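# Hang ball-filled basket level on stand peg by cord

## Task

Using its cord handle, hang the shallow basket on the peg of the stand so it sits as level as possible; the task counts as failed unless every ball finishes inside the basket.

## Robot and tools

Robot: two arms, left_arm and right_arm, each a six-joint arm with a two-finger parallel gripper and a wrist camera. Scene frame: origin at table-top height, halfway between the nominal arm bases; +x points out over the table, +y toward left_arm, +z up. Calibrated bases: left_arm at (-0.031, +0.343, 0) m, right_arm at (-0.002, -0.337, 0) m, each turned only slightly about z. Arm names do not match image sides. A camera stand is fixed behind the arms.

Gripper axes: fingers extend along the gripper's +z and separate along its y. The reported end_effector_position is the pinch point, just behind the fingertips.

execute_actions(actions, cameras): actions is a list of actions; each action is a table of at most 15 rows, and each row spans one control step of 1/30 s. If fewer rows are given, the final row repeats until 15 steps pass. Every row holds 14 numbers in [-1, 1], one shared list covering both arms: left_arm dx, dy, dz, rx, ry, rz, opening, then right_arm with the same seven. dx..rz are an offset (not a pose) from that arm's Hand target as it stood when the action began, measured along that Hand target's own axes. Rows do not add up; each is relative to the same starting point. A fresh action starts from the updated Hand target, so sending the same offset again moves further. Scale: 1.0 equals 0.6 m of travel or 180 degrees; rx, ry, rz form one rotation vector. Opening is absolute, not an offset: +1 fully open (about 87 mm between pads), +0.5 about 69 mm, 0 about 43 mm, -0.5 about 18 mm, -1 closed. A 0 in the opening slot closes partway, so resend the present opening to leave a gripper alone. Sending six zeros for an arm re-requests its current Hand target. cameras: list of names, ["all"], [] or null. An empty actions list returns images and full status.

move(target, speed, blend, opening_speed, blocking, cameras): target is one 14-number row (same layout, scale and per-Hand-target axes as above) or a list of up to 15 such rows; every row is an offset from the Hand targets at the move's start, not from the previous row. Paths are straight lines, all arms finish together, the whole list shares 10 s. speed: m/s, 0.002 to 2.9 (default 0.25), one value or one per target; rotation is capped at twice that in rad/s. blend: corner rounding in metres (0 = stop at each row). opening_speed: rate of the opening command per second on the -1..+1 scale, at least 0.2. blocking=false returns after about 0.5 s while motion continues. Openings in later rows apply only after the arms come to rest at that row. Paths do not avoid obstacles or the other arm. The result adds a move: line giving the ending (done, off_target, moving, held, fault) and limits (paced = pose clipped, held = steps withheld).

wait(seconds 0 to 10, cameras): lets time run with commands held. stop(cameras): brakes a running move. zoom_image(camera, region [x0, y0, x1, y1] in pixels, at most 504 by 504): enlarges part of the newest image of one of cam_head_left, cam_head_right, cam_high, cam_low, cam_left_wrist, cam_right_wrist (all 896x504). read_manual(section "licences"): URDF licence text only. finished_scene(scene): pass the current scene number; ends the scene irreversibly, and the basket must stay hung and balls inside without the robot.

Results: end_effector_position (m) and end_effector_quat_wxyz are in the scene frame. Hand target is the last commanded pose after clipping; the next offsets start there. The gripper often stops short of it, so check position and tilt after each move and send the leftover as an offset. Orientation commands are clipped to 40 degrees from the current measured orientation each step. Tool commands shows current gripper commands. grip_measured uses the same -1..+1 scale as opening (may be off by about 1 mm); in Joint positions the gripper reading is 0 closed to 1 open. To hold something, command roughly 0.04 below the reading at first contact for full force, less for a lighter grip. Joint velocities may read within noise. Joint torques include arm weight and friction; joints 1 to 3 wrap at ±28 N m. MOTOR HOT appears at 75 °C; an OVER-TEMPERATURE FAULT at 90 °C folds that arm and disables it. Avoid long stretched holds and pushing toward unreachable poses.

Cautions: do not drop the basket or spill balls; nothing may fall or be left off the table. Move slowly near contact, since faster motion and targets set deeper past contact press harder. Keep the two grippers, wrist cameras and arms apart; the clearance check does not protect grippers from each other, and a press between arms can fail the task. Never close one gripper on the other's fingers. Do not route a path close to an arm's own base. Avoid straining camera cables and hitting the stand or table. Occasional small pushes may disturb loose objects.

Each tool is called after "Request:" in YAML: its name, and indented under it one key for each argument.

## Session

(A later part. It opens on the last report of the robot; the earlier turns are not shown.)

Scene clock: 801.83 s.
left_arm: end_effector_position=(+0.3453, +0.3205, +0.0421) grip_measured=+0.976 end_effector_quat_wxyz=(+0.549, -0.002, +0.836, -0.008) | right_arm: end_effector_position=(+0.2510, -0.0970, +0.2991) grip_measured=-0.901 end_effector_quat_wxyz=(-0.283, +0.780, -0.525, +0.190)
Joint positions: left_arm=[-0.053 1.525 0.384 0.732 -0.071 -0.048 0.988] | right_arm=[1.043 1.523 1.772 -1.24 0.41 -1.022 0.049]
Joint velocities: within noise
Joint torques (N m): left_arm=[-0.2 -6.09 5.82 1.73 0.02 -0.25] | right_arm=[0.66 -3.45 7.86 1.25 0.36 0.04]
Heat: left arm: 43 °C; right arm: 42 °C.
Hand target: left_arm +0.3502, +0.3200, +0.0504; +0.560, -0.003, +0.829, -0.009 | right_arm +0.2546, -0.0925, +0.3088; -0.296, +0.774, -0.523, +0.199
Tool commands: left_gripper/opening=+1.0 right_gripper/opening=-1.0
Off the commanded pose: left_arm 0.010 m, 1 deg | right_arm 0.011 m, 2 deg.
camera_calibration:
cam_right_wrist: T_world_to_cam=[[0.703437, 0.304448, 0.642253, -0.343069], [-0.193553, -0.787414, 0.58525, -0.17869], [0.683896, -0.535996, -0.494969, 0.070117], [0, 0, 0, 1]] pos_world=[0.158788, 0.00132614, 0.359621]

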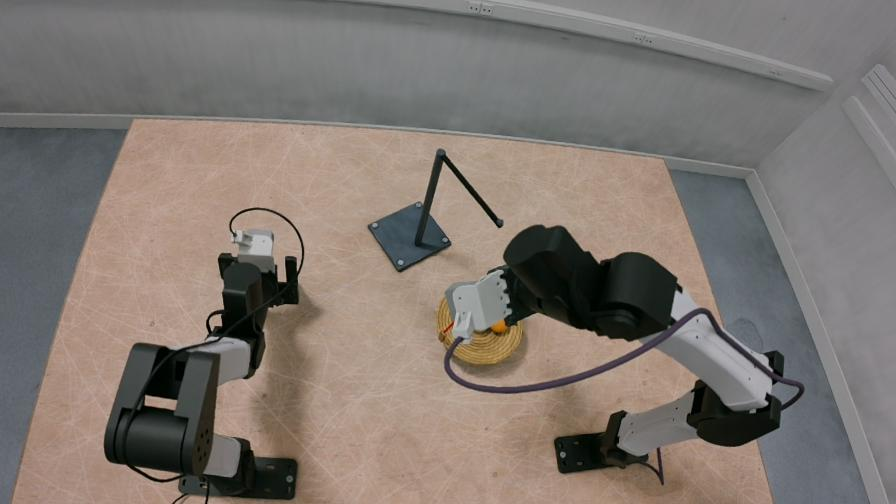

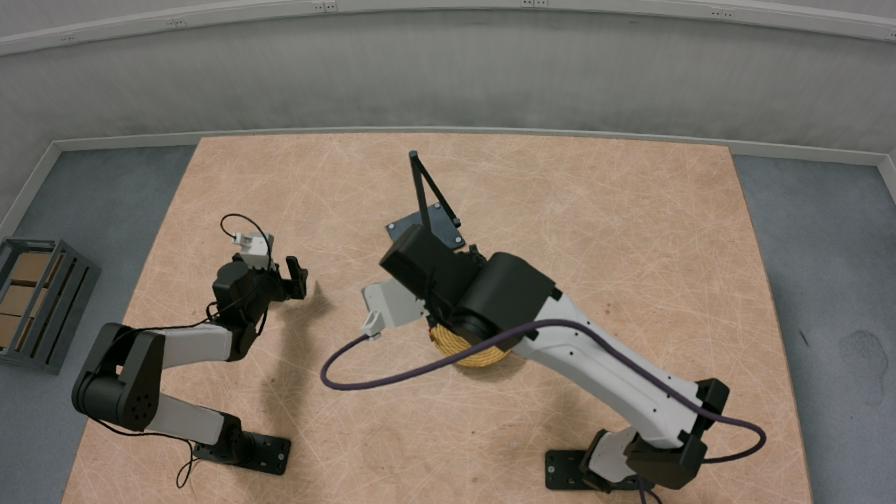

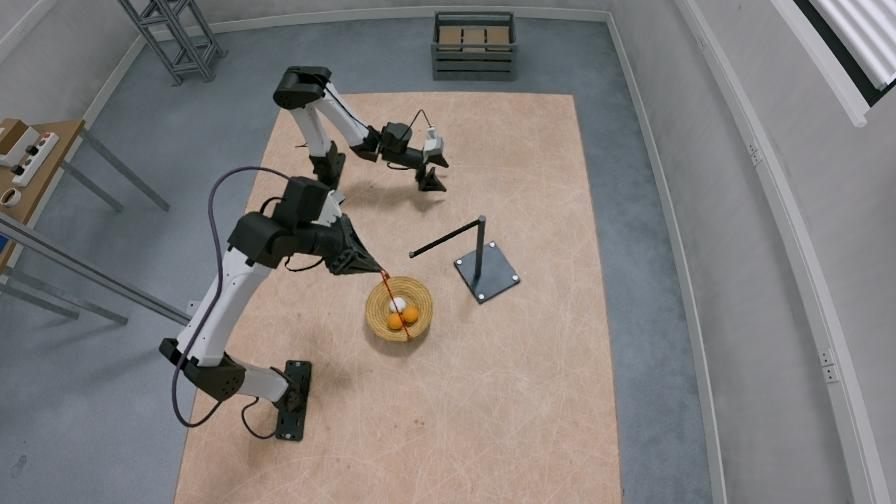

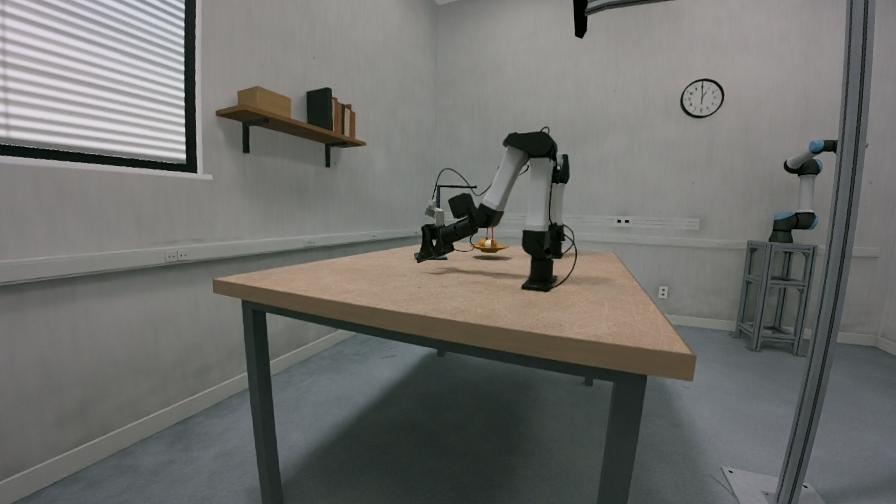

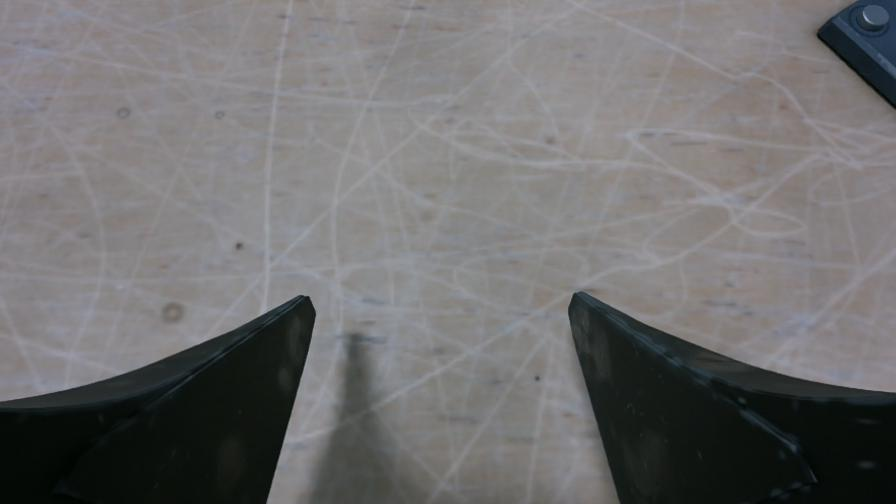

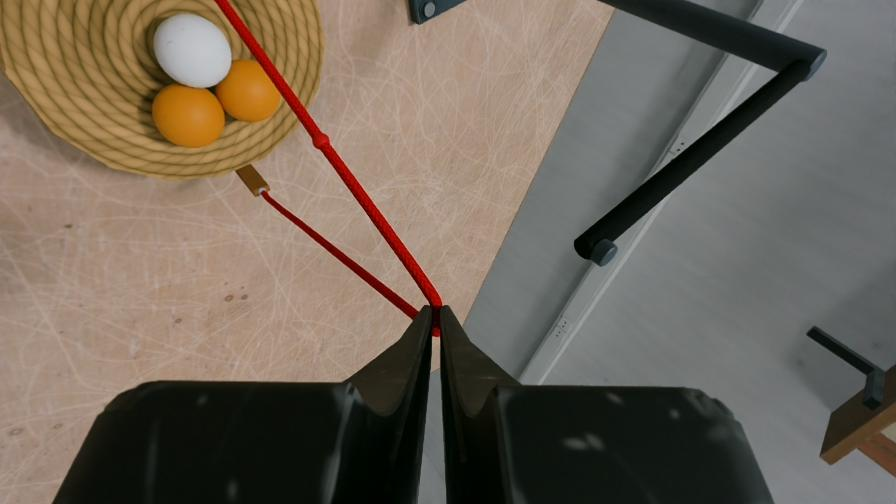

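Request:
zoom_image:
  camera: "cam_right_wrist"
  region: [540, 0, 860, 300]

Request:
zoom_image:
  camera: "cam_head_left"
  region: [400, 130, 540, 260]

Request:
zoom_image:
  camera: "cam_high"
  region: [395, 200, 535, 310]

Request:
zoom_image:
  camera: "cam_low"
  region: [420, 170, 500, 260]

Scaled by 1.575 from the camera's 896x504 image, which has a finer 1280x720 frame.

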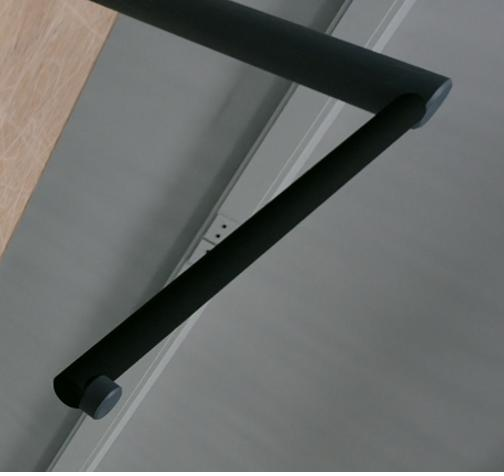

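Scaled by 3.600 from the camera's 896x504 image, which has a finer 1280x720 frame.

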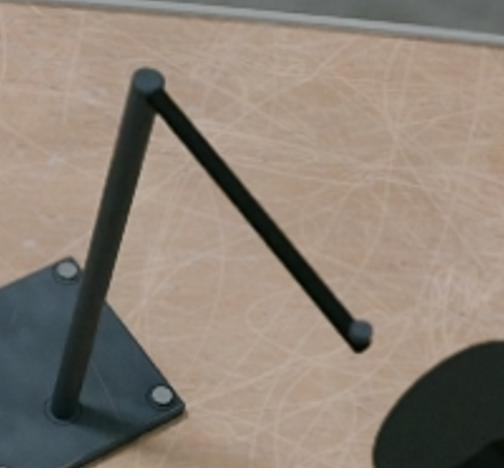

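Scaled by 3.600 from the camera's 896x504 image, which has a finer 1280x720 frame.

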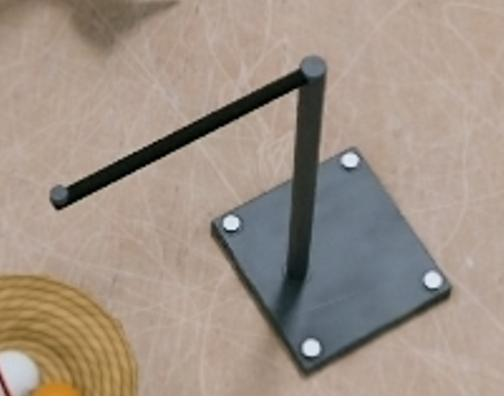

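Scaled by 5.600 from the camera's 896x504 image, which has a finer 1280x720 frame.

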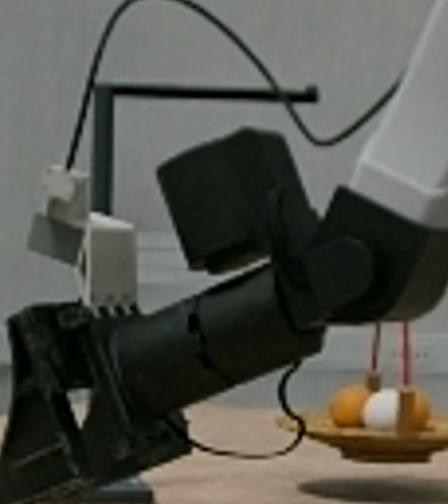

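Request:
move:
  target: [0,0,0,0,0,0,1, 0.0062,-0.0628,-0.0260,0,-0.0378,-0.0422,-1]
  speed: 0.05
  cameras: ["cam_head_left","cam_high","cam_low","cam_right_wrist"]

Request:
zoom_image:
  camera: "cam_high"
  region: [350, 200, 510, 360]

Scene clock: 879.47 s.
left_arm: end_effector_position=(+0.3453, +0.3205, +0.0421) grip_measured=+0.976 end_effector_quat_wxyz=(+0.549, -0.002, +0.836, -0.008) | right_arm: end_effector_position=(+0.2670, -0.0930, +0.3371) grip_measured=-0.901 end_effector_quat_wxyz=(-0.300, +0.820, -0.457, +0.169)
Joint positions: left_arm=[-0.053 1.525 0.384 0.732 -0.071 -0.048 0.988] | right_arm=[0.957 1.569 1.975 -1.319 0.267 -1.246 0.049]
Joint torques (N m): left_arm=[-0.14 -6.12 5.9 1.7 0.07 -0.28] | right_arm=[-0.73 -3.45 7.45 1.45 0.09 -0.1]
Heat: left arm: 43 °C; right arm: 43 °C.
Hand target: left_arm +0.3502, +0.3200, +0.0504; +0.560, -0.003, +0.829, -0.009 | right_arm +0.2723, -0.0893, +0.3456; -0.312, +0.818, -0.452, +0.172
Off the commanded pose: left_arm 0.010 m, 1 deg | right_arm 0.011 m, 2 deg.
move: off_target (right_arm)
camera_calibration:
cam_right_wrist: T_world_to_cam=[[0.63779, 0.417115, 0.647487, -0.353866], [-0.0636714, -0.809231, 0.58403, -0.230891], [0.767574, -0.413715, -0.489561, 0.0673029], [0, 0, 0, 1]] pos_world=[0.159331, -0.0113977, 0.39692]
Images, in order (width x height): cam_head_left 896x504, cam_high 896x504, cam_low 896x504, cam_right_wrist 896x504.

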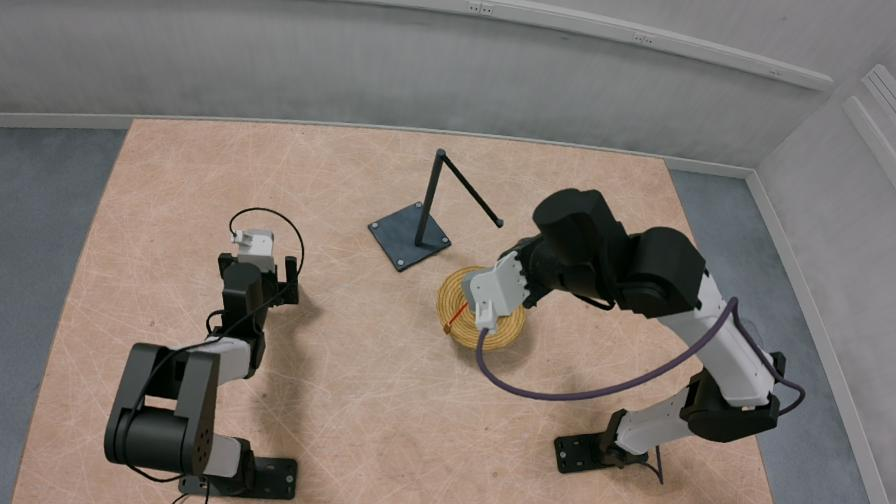

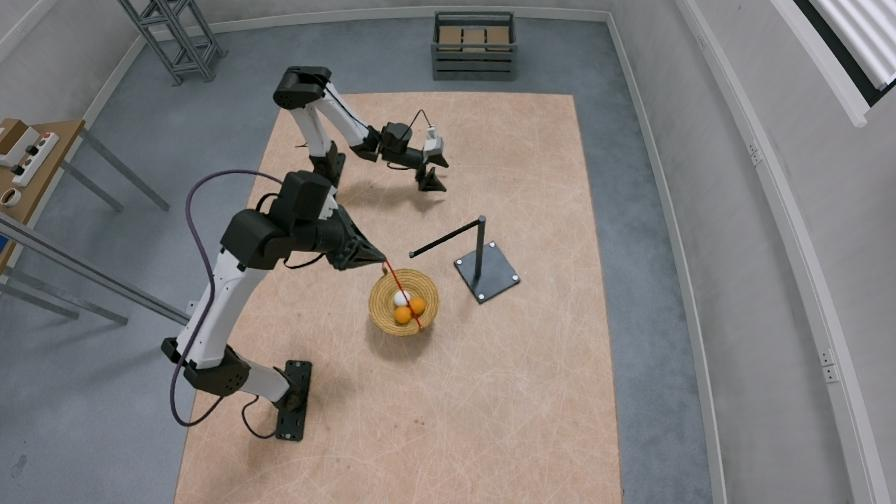

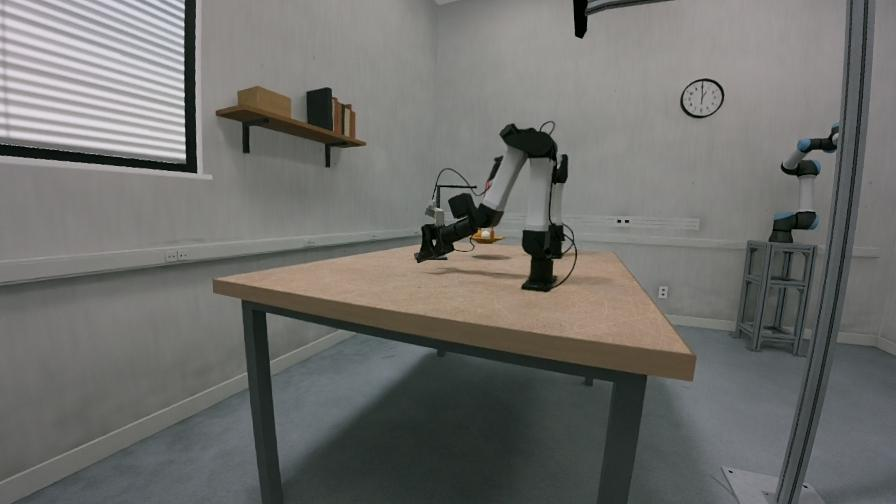

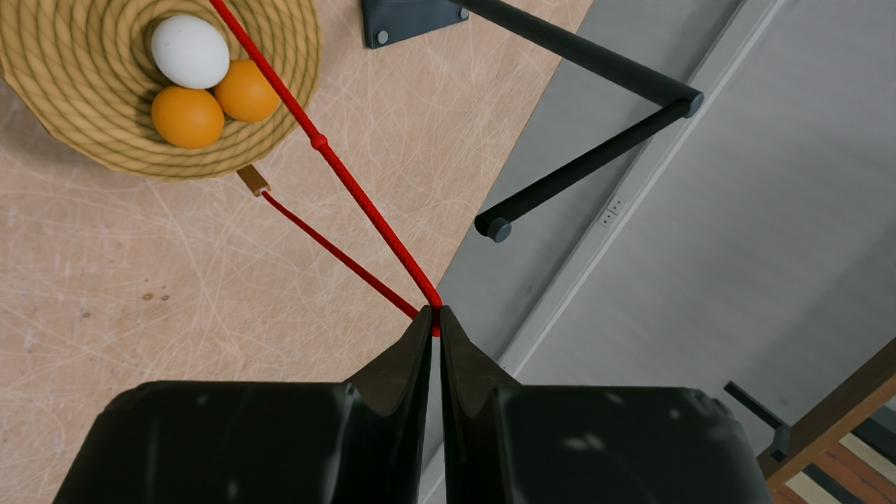

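Scaled by 3.150 from the camera's 896x504 image, which has a finer 1280x720 frame.

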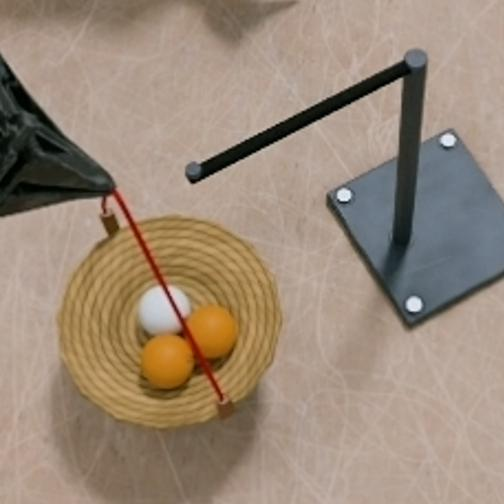

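Request:
zoom_image:
  camera: "cam_low"
  region: [455, 210, 515, 250]

Request:
zoom_image:
  camera: "cam_head_left"
  region: [420, 240, 560, 360]

Request:
zoom_image:
  camera: "cam_high"
  region: [360, 250, 450, 340]

Scaled by 8.400 from the camera's 896x504 image, which has a finer 1280x720 frame.

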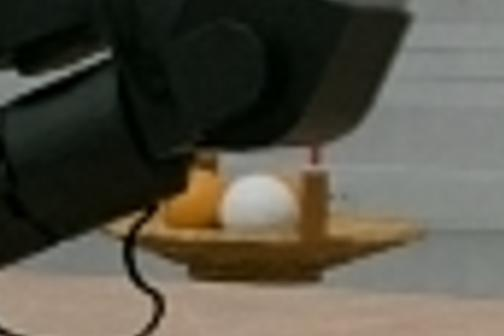

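Scaled by 3.600 from the camera's 896x504 image, which has a finer 1280x720 frame.

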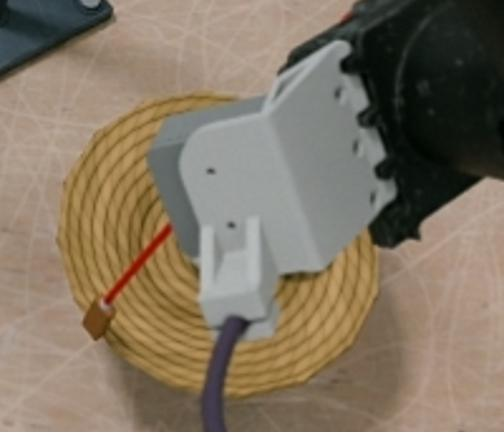

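Scaled by 5.600 from the camera's 896x504 image, which has a finer 1280x720 frame.

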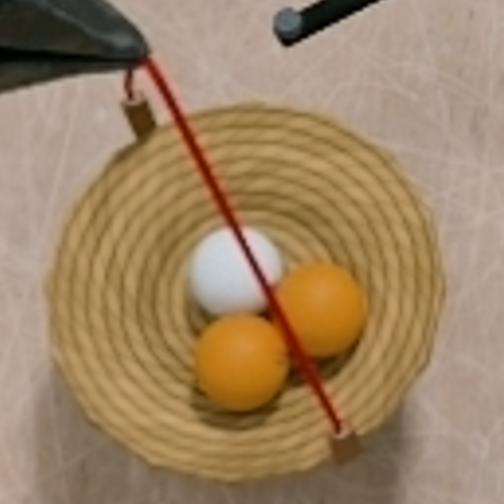

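Request:
move:
  target: [0,0,0,0,0,0,1, 0.0020,-0.0444,0.0378,0,0,0,-1]
  speed: 0.04
  cameras: ["cam_head_left","cam_high","cam_right_wrist"]

Request:
zoom_image:
  camera: "cam_high"
  region: [370, 220, 450, 290]

Request:
zoom_image:
  camera: "cam_right_wrist"
  region: [330, 130, 630, 350]

Scene clock: 912.23 s.
left_arm: end_effector_position=(+0.3453, +0.3205, +0.0421) grip_measured=+0.976 end_effector_quat_wxyz=(+0.549, -0.002, +0.836, -0.008) | right_arm: end_effector_position=(+0.2970, -0.0751, +0.3383) grip_measured=-0.901 end_effector_quat_wxyz=(-0.300, +0.820, -0.457, +0.168)
Joint positions: left_arm=[-0.053 1.525 0.384 0.732 -0.071 -0.048 0.988] | right_arm=[0.907 1.697 2.118 -1.324 0.236 -1.285 0.049]
Joint torques (N m): left_arm=[-0.18 -6.15 5.78 1.69 0.07 -0.27] | right_arm=[-0.73 -4.3 7.39 1.4 0 -0.06]
Heat: left arm: 44 °C; right arm: 41 °C.
Hand target: left_arm +0.3502, +0.3200, +0.0504; +0.560, -0.003, +0.829, -0.009 | right_arm +0.3027, -0.0717, +0.3463; -0.312, +0.818, -0.452, +0.172
Off the commanded pose: left_arm 0.010 m, 1 deg | right_arm 0.010 m, 2 deg.
move: done
camera_calibration:
cam_right_wrist: T_world_to_cam=[[0.638518, 0.416325, 0.647277, -0.38138], [-0.0634907, -0.809687, 0.583418, -0.215183], [0.766983, -0.413619, -0.490567, 0.0528364], [0, 0, 0, 1]] pos_world=[0.189331, 0.00640189, 0.39832]
Images, in order (width x height): cam_head_left 896x504, cam_high 896x504, cam_right_wrist 896x504.

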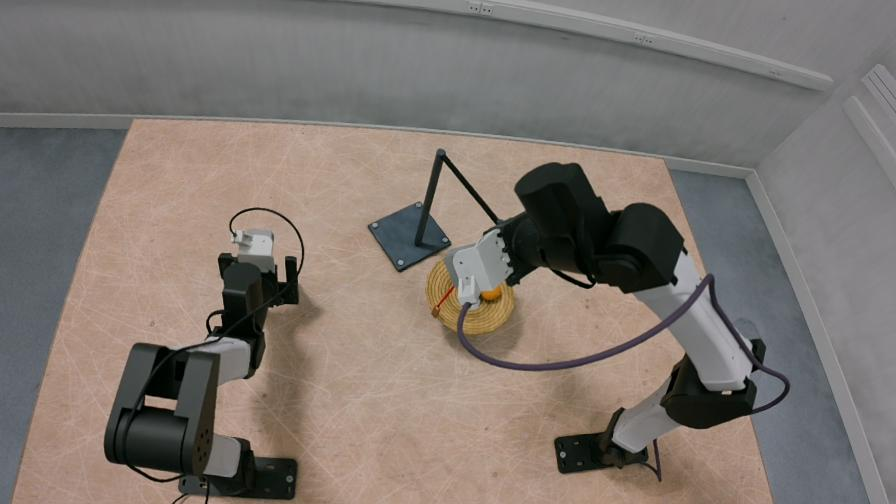

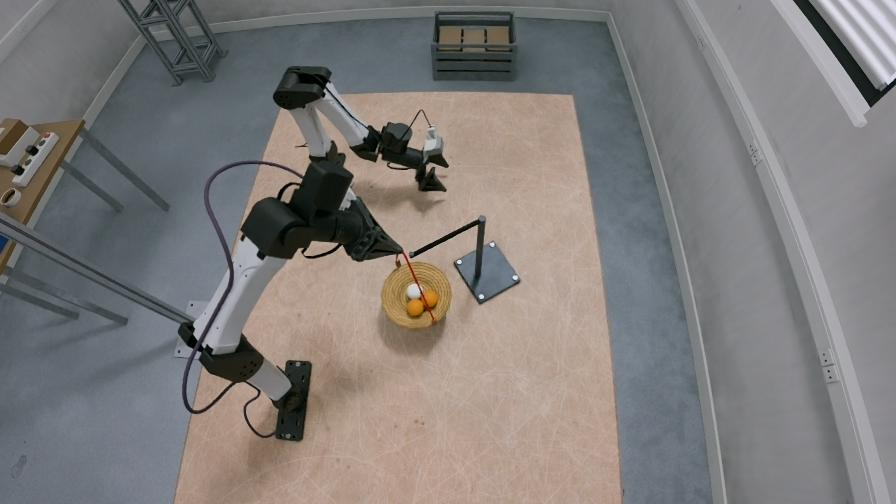

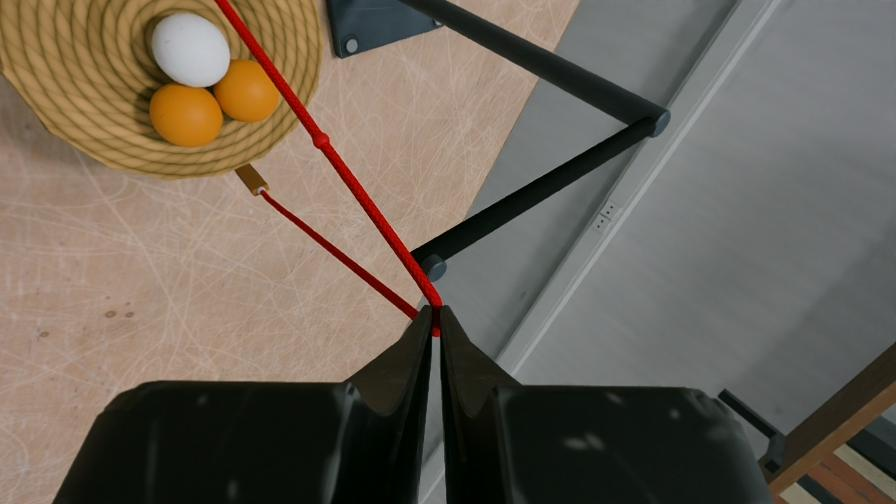

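Scaled by 6.300 from the camera's 896x504 image, which has a finer 1280x720 frame.

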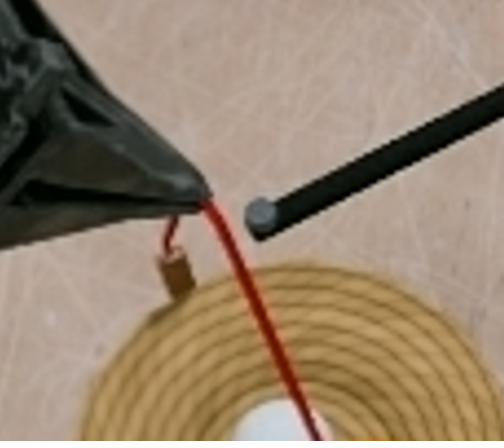

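Scaled by 1.680 from the camera's 896x504 image, which has a finer 1280x720 frame.

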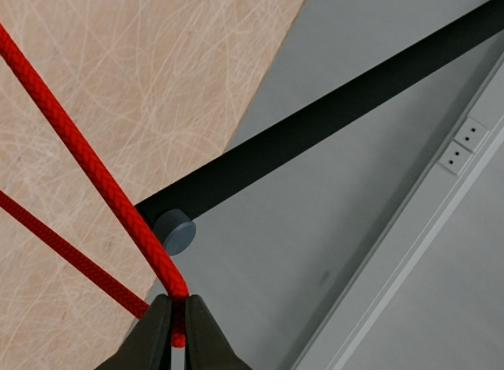

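Request:
move:
  target: [0,0,0,0,0,0,1, 0.0007,-0.0635,0.0567,0,0,0,-1]
  speed: 0.04
  cameras: ["all"]

Request:
zoom_image:
  camera: "cam_high"
  region: [380, 200, 500, 330]

Request:
zoom_image:
  camera: "cam_right_wrist"
  region: [330, 130, 630, 350]

Request:
zoom_image:
  camera: "cam_low"
  region: [420, 170, 520, 260]

Scene clock: 927.73 s.
left_arm: end_effector_position=(+0.3453, +0.3205, +0.0421) grip_measured=+0.976 end_effector_quat_wxyz=(+0.549, -0.002, +0.836, -0.008) | right_arm: end_effector_position=(+0.3401, -0.0480, +0.3408) grip_measured=-0.901 end_effector_quat_wxyz=(-0.302, +0.820, -0.457, +0.168)
Joint positions: left_arm=[-0.053 1.525 0.384 0.732 -0.071 -0.048 0.988] | right_arm=[0.855 1.936 2.444 -1.398 0.203 -1.327 0.049]
Joint torques (N m): left_arm=[-0.12 -6.02 5.85 1.71 0.02 -0.29] | right_arm=[-0.8 -5.53 7.02 1.38 0.03 -0.11]
Heat: left arm: 44 °C; right arm: 42 °C.
Hand target: left_arm +0.3502, +0.3200, +0.0504; +0.560, -0.003, +0.829, -0.009 | right_arm +0.3462, -0.0450, +0.3463; -0.312, +0.818, -0.452, +0.172
Off the commanded pose: left_arm 0.010 m, 1 deg | right_arm 0.009 m, 1 deg.
move: done
camera_calibration:
cam_right_wrist: T_world_to_cam=[[0.636959, 0.4141, 0.650234, -0.422401], [-0.0645866, -0.811845, 0.58029, -0.190553], [0.768188, -0.411617, -0.490366, 0.0317826], [0, 0, 0, 1]] pos_world=[0.23233, 0.0332996, 0.400821]

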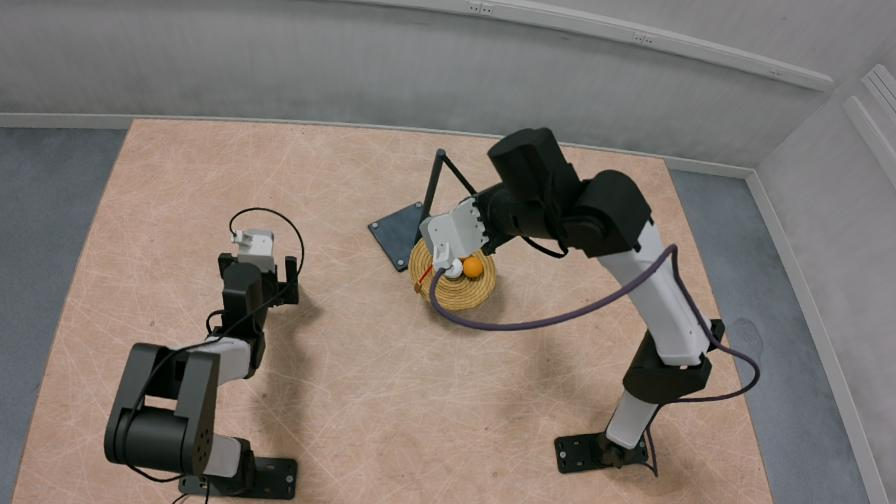

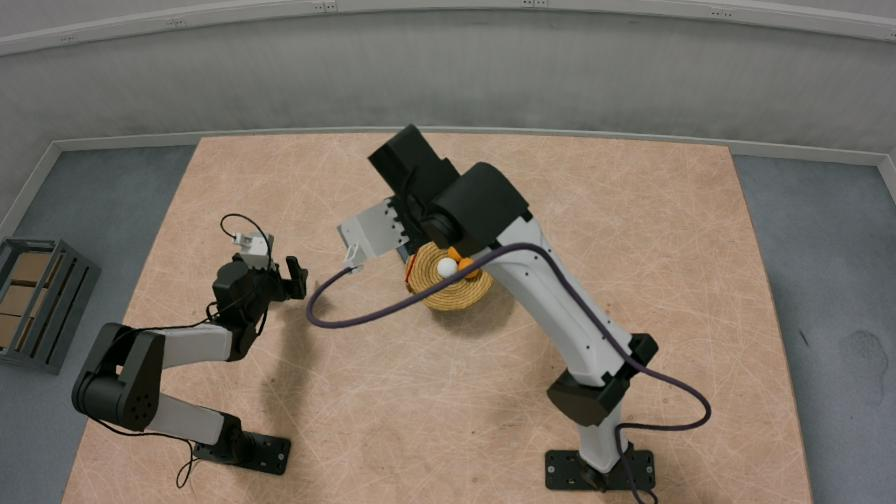

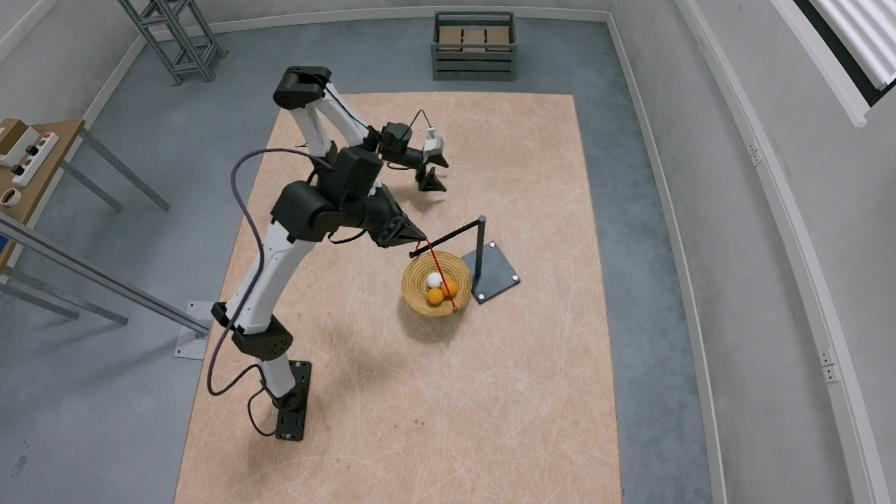

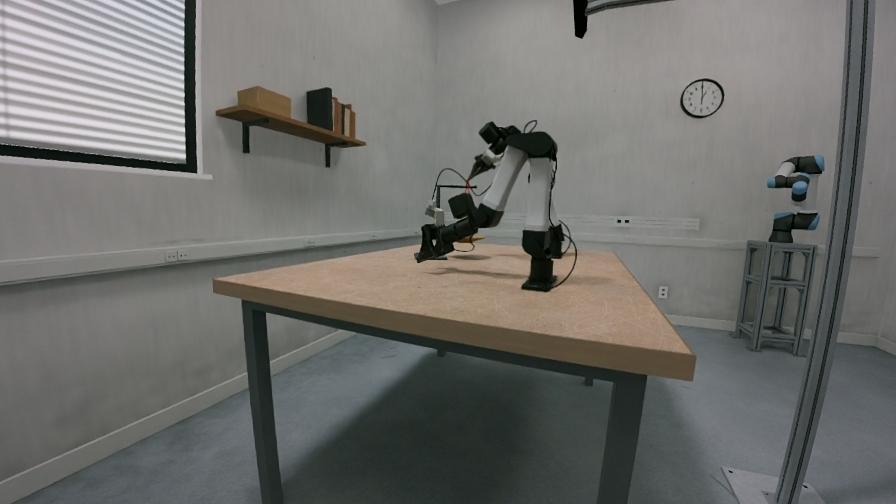

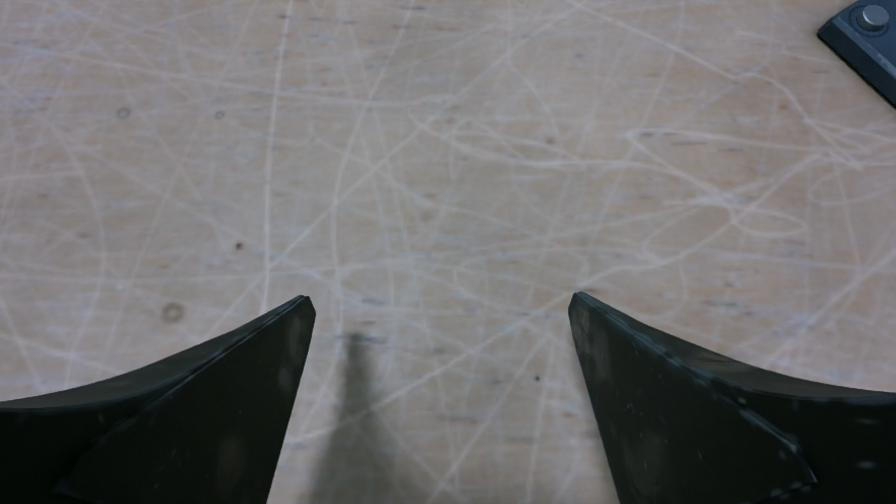

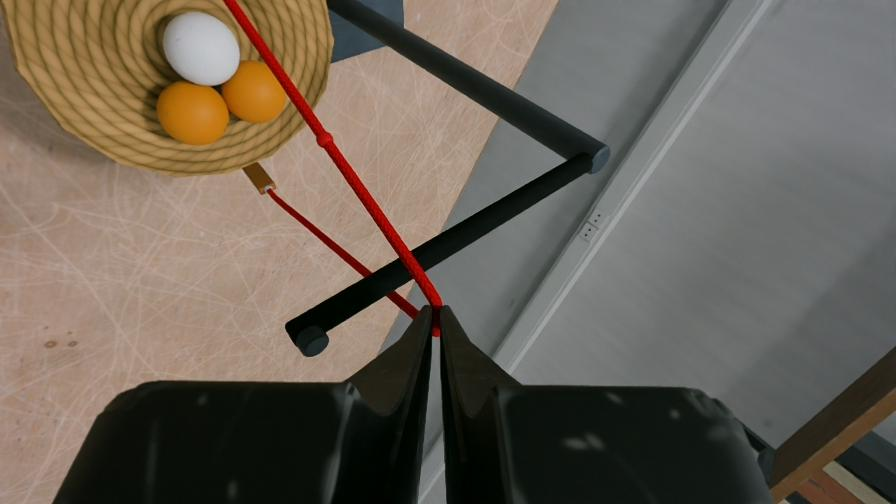

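Scaled by 3.877 from the camera's 896x504 image, which has a finer 1280x720 frame.

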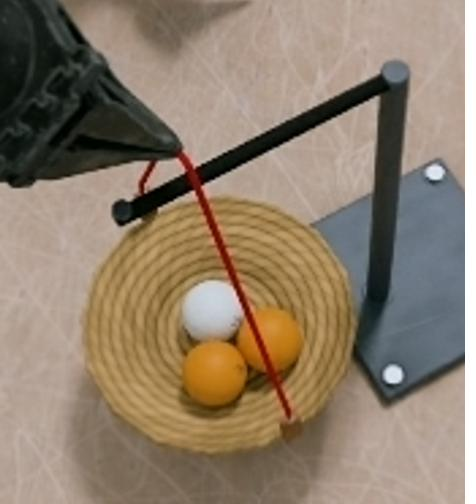

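Scaled by 1.680 from the camera's 896x504 image, which has a finer 1280x720 frame.

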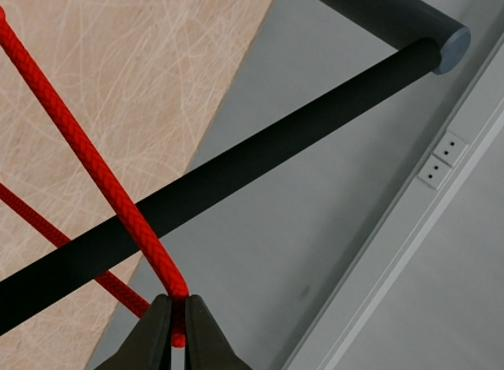

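Scaled by 5.040 from the camera's 896x504 image, which has a finer 1280x720 frame.

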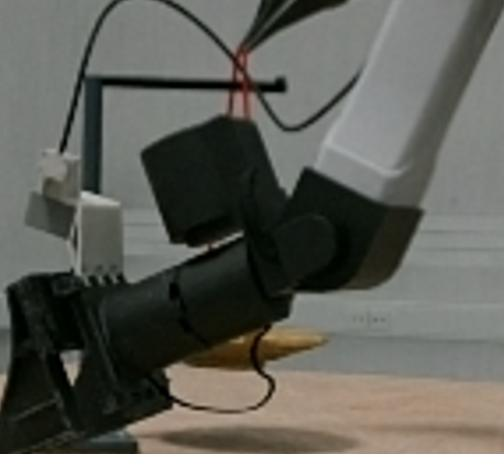

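Request:
move:
  target: [0,0,0,0,0,0,1, 0,0.0144,0.0162,0,0,0,-1]
  speed: 0.03
  cameras: ["cam_high","cam_right_wrist","cam_low"]

Request:
zoom_image:
  camera: "cam_right_wrist"
  region: [330, 180, 530, 350]

Request:
zoom_image:
  camera: "cam_low"
  region: [430, 165, 490, 215]

Scene clock: 939.23 s.
left_arm: end_effector_position=(+0.3453, +0.3205, +0.0421) grip_measured=+0.976 end_effector_quat_wxyz=(+0.549, -0.002, +0.836, -0.008) | right_arm: end_effector_position=(+0.3444, -0.0429, +0.3183) grip_measured=-0.901 end_effector_quat_wxyz=(-0.287, +0.825, -0.457, +0.165)
Joint positions: left_arm=[-0.053 1.525 0.384 0.732 -0.071 -0.048 0.988] | right_arm=[0.855 1.923 2.332 -1.331 0.203 -1.328 0.049]
Joint torques (N m): left_arm=[-0.24 -6.13 5.76 1.74 0.08 -0.27] | right_arm=[-0.65 -9.39 3.97 1.61 0.04 -0.08]
Heat: left arm: 44 °C; right arm: 42 °C.
Hand target: left_arm +0.3502, +0.3200, +0.0504; +0.560, -0.003, +0.829, -0.009 | right_arm +0.3462, -0.0450, +0.3334; -0.312, +0.818, -0.452, +0.172
Off the commanded pose: left_arm 0.010 m, 1 deg | right_arm 0.015 m, 3 deg.
move: off_target (right_arm)
camera_calibration:
cam_right_wrist: T_world_to_cam=[[0.649919, 0.431032, 0.625953, -0.408546], [-0.0515687, -0.79671, 0.602158, -0.183885], [0.758252, -0.423634, -0.495569, 0.0241297], [0, 0, 0, 1]] pos_world=[0.237743, 0.0398153, 0.378416]
Images, in order (width x height): cam_high 896x504, cam_low 896x504, cam_right_wrist 896x504.

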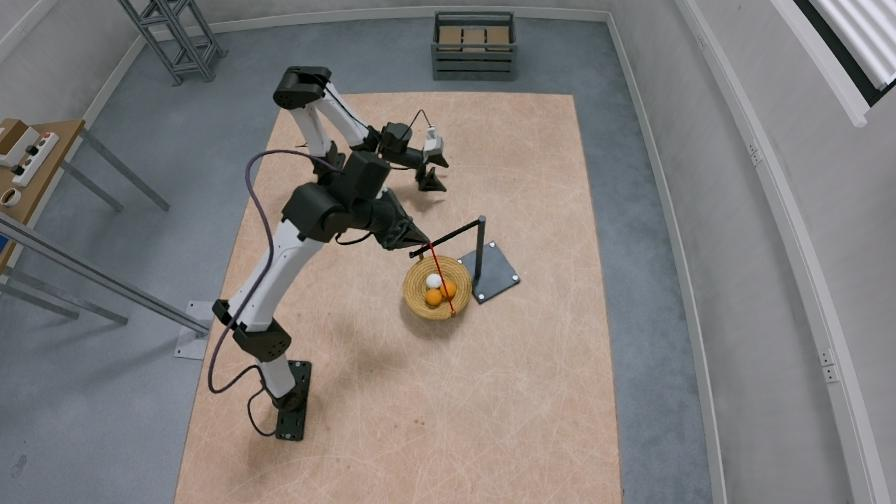

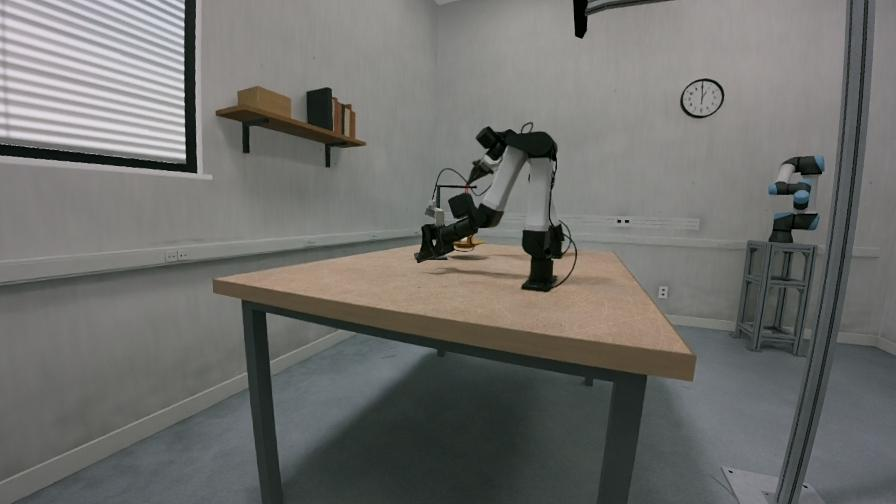

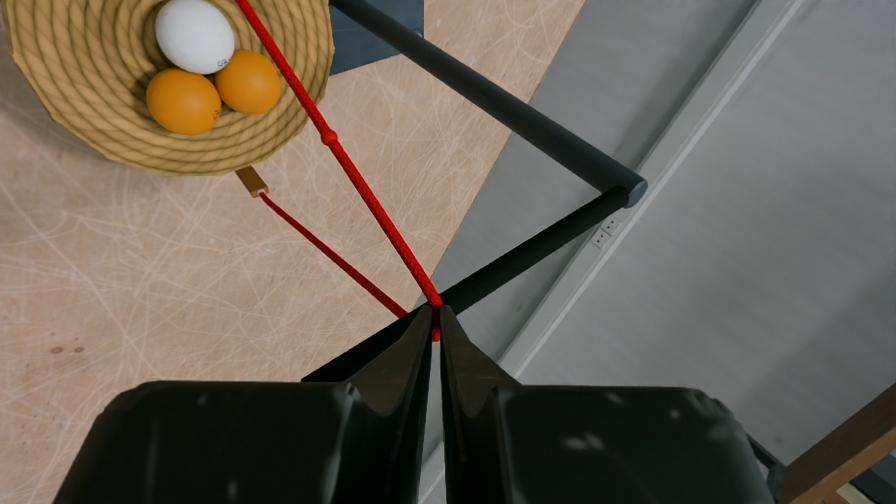

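Scaled by 2.520 from the camera's 896x504 image, which has a finer 1280x720 frame.

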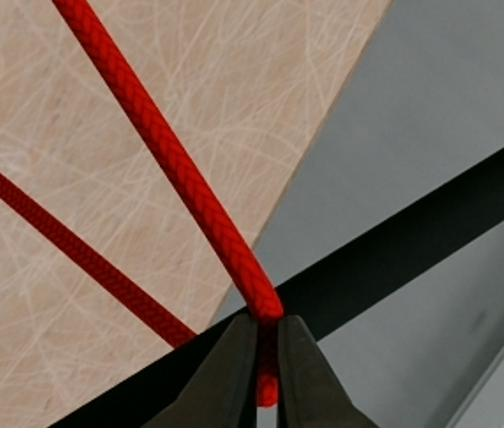

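Scaled by 8.400 from the camera's 896x504 image, which has a finer 1280x720 frame.

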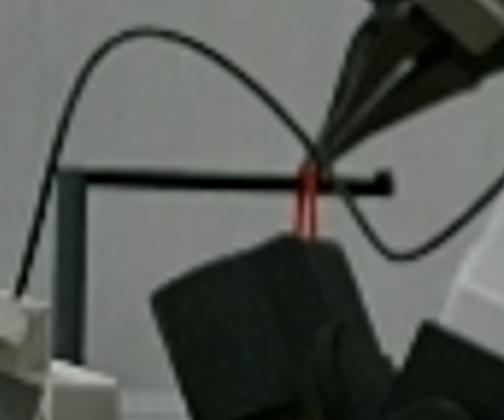

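Request:
move:
  target: [0,0,0,0,0,0,1, 0,0,0,0,0,0,-0.75]
  speed: 0.03
  opening_speed: 0.3
  cameras: ["cam_high","cam_right_wrist","cam_low"]

Request:
zoom_image:
  camera: "cam_right_wrist"
  region: [330, 180, 530, 350]

Request:
zoom_image:
  camera: "cam_low"
  region: [430, 165, 490, 215]

Scene clock: 955.47 s.
left_arm: end_effector_position=(+0.3453, +0.3205, +0.0421) grip_measured=+0.976 end_effector_quat_wxyz=(+0.549, -0.002, +0.836, -0.008) | right_arm: end_effector_position=(+0.3472, -0.0396, +0.3214) grip_measured=-0.750 end_effector_quat_wxyz=(-0.297, +0.822, -0.456, +0.168)
Joint positions: left_arm=[-0.053 1.525 0.384 0.732 -0.071 -0.048 0.988] | right_arm=[0.855 1.923 2.332 -1.308 0.203 -1.329 0.125]
Joint torques (N m): left_arm=[-0.27 -6.02 5.74 1.73 0.05 -0.27] | right_arm=[-0.65 -9.35 3.9 1.45 0.03 -0.07]
Heat: left arm: 44 °C; right arm: 40 °C.
Hand target: left_arm +0.3502, +0.3200, +0.0504; +0.560, -0.003, +0.829, -0.009 | right_arm +0.3462, -0.0450, +0.3334; -0.312, +0.817, -0.452, +0.172
Off the commanded pose: left_arm 0.010 m, 1 deg | right_arm 0.013 m, 2 deg.
move: off_target (right_arm)
camera_calibration:
cam_right_wrist: T_world_to_cam=[[0.640055, 0.421073, 0.642672, -0.416128], [-0.0597718, -0.806631, 0.588026, -0.17602], [0.766, -0.414783, -0.49112, 0.0211371], [0, 0, 0, 1]] pos_world=[0.239633, 0.0420049, 0.381319]
Images, in order (width x height): cam_high 896x504, cam_low 896x504, cam_right_wrist 896x504.

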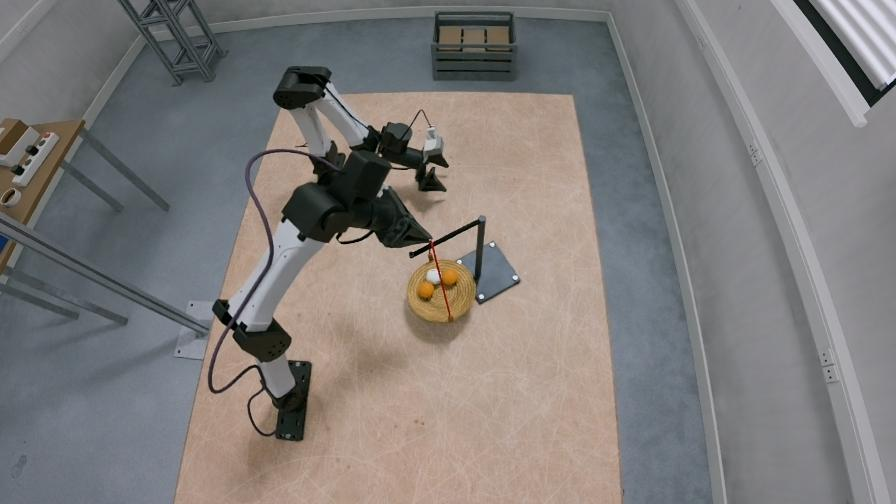

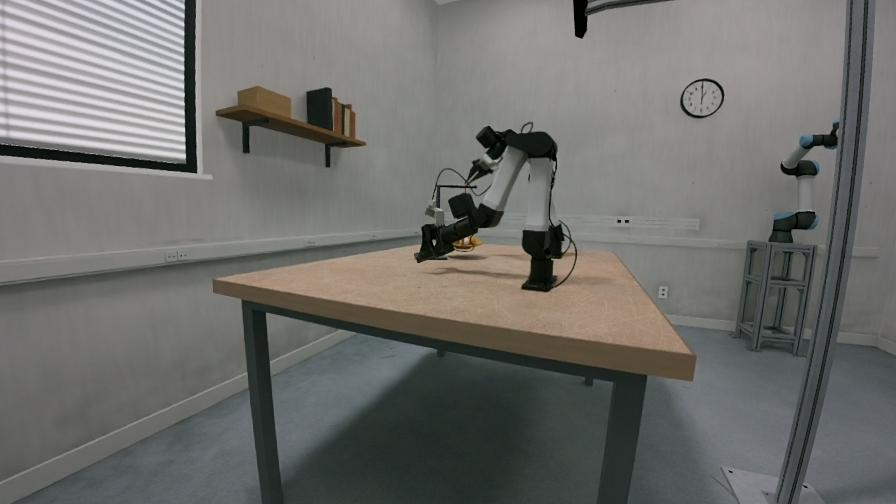

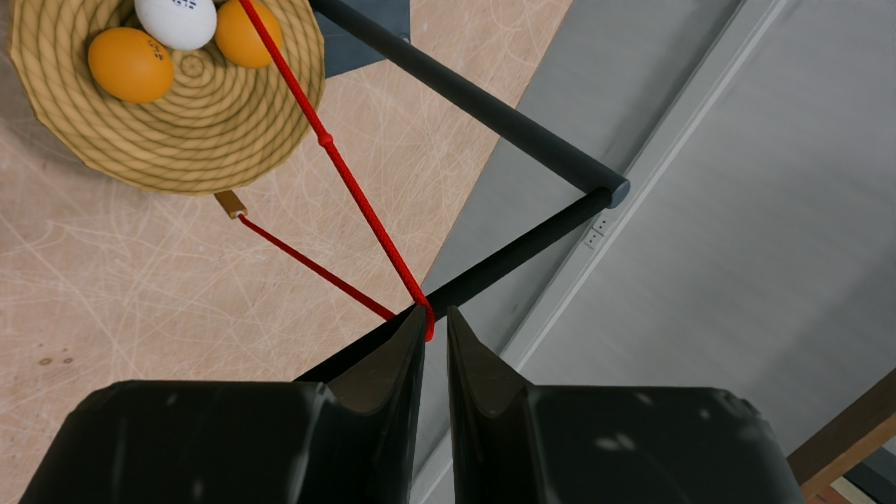

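Scaled by 2.520 from the camera's 896x504 image, which has a finer 1280x720 frame.

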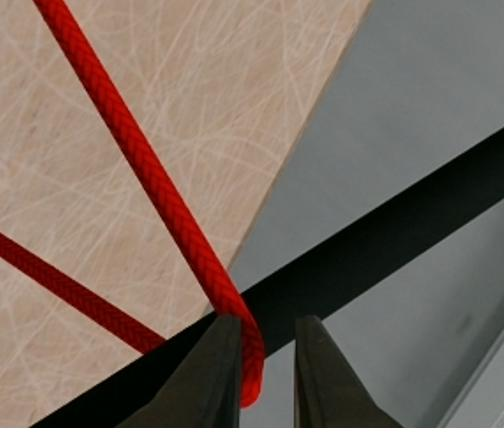

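Scaled by 8.400 from the camera's 896x504 image, which has a finer 1280x720 frame.

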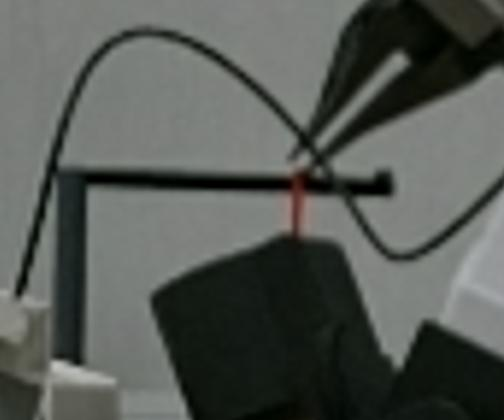

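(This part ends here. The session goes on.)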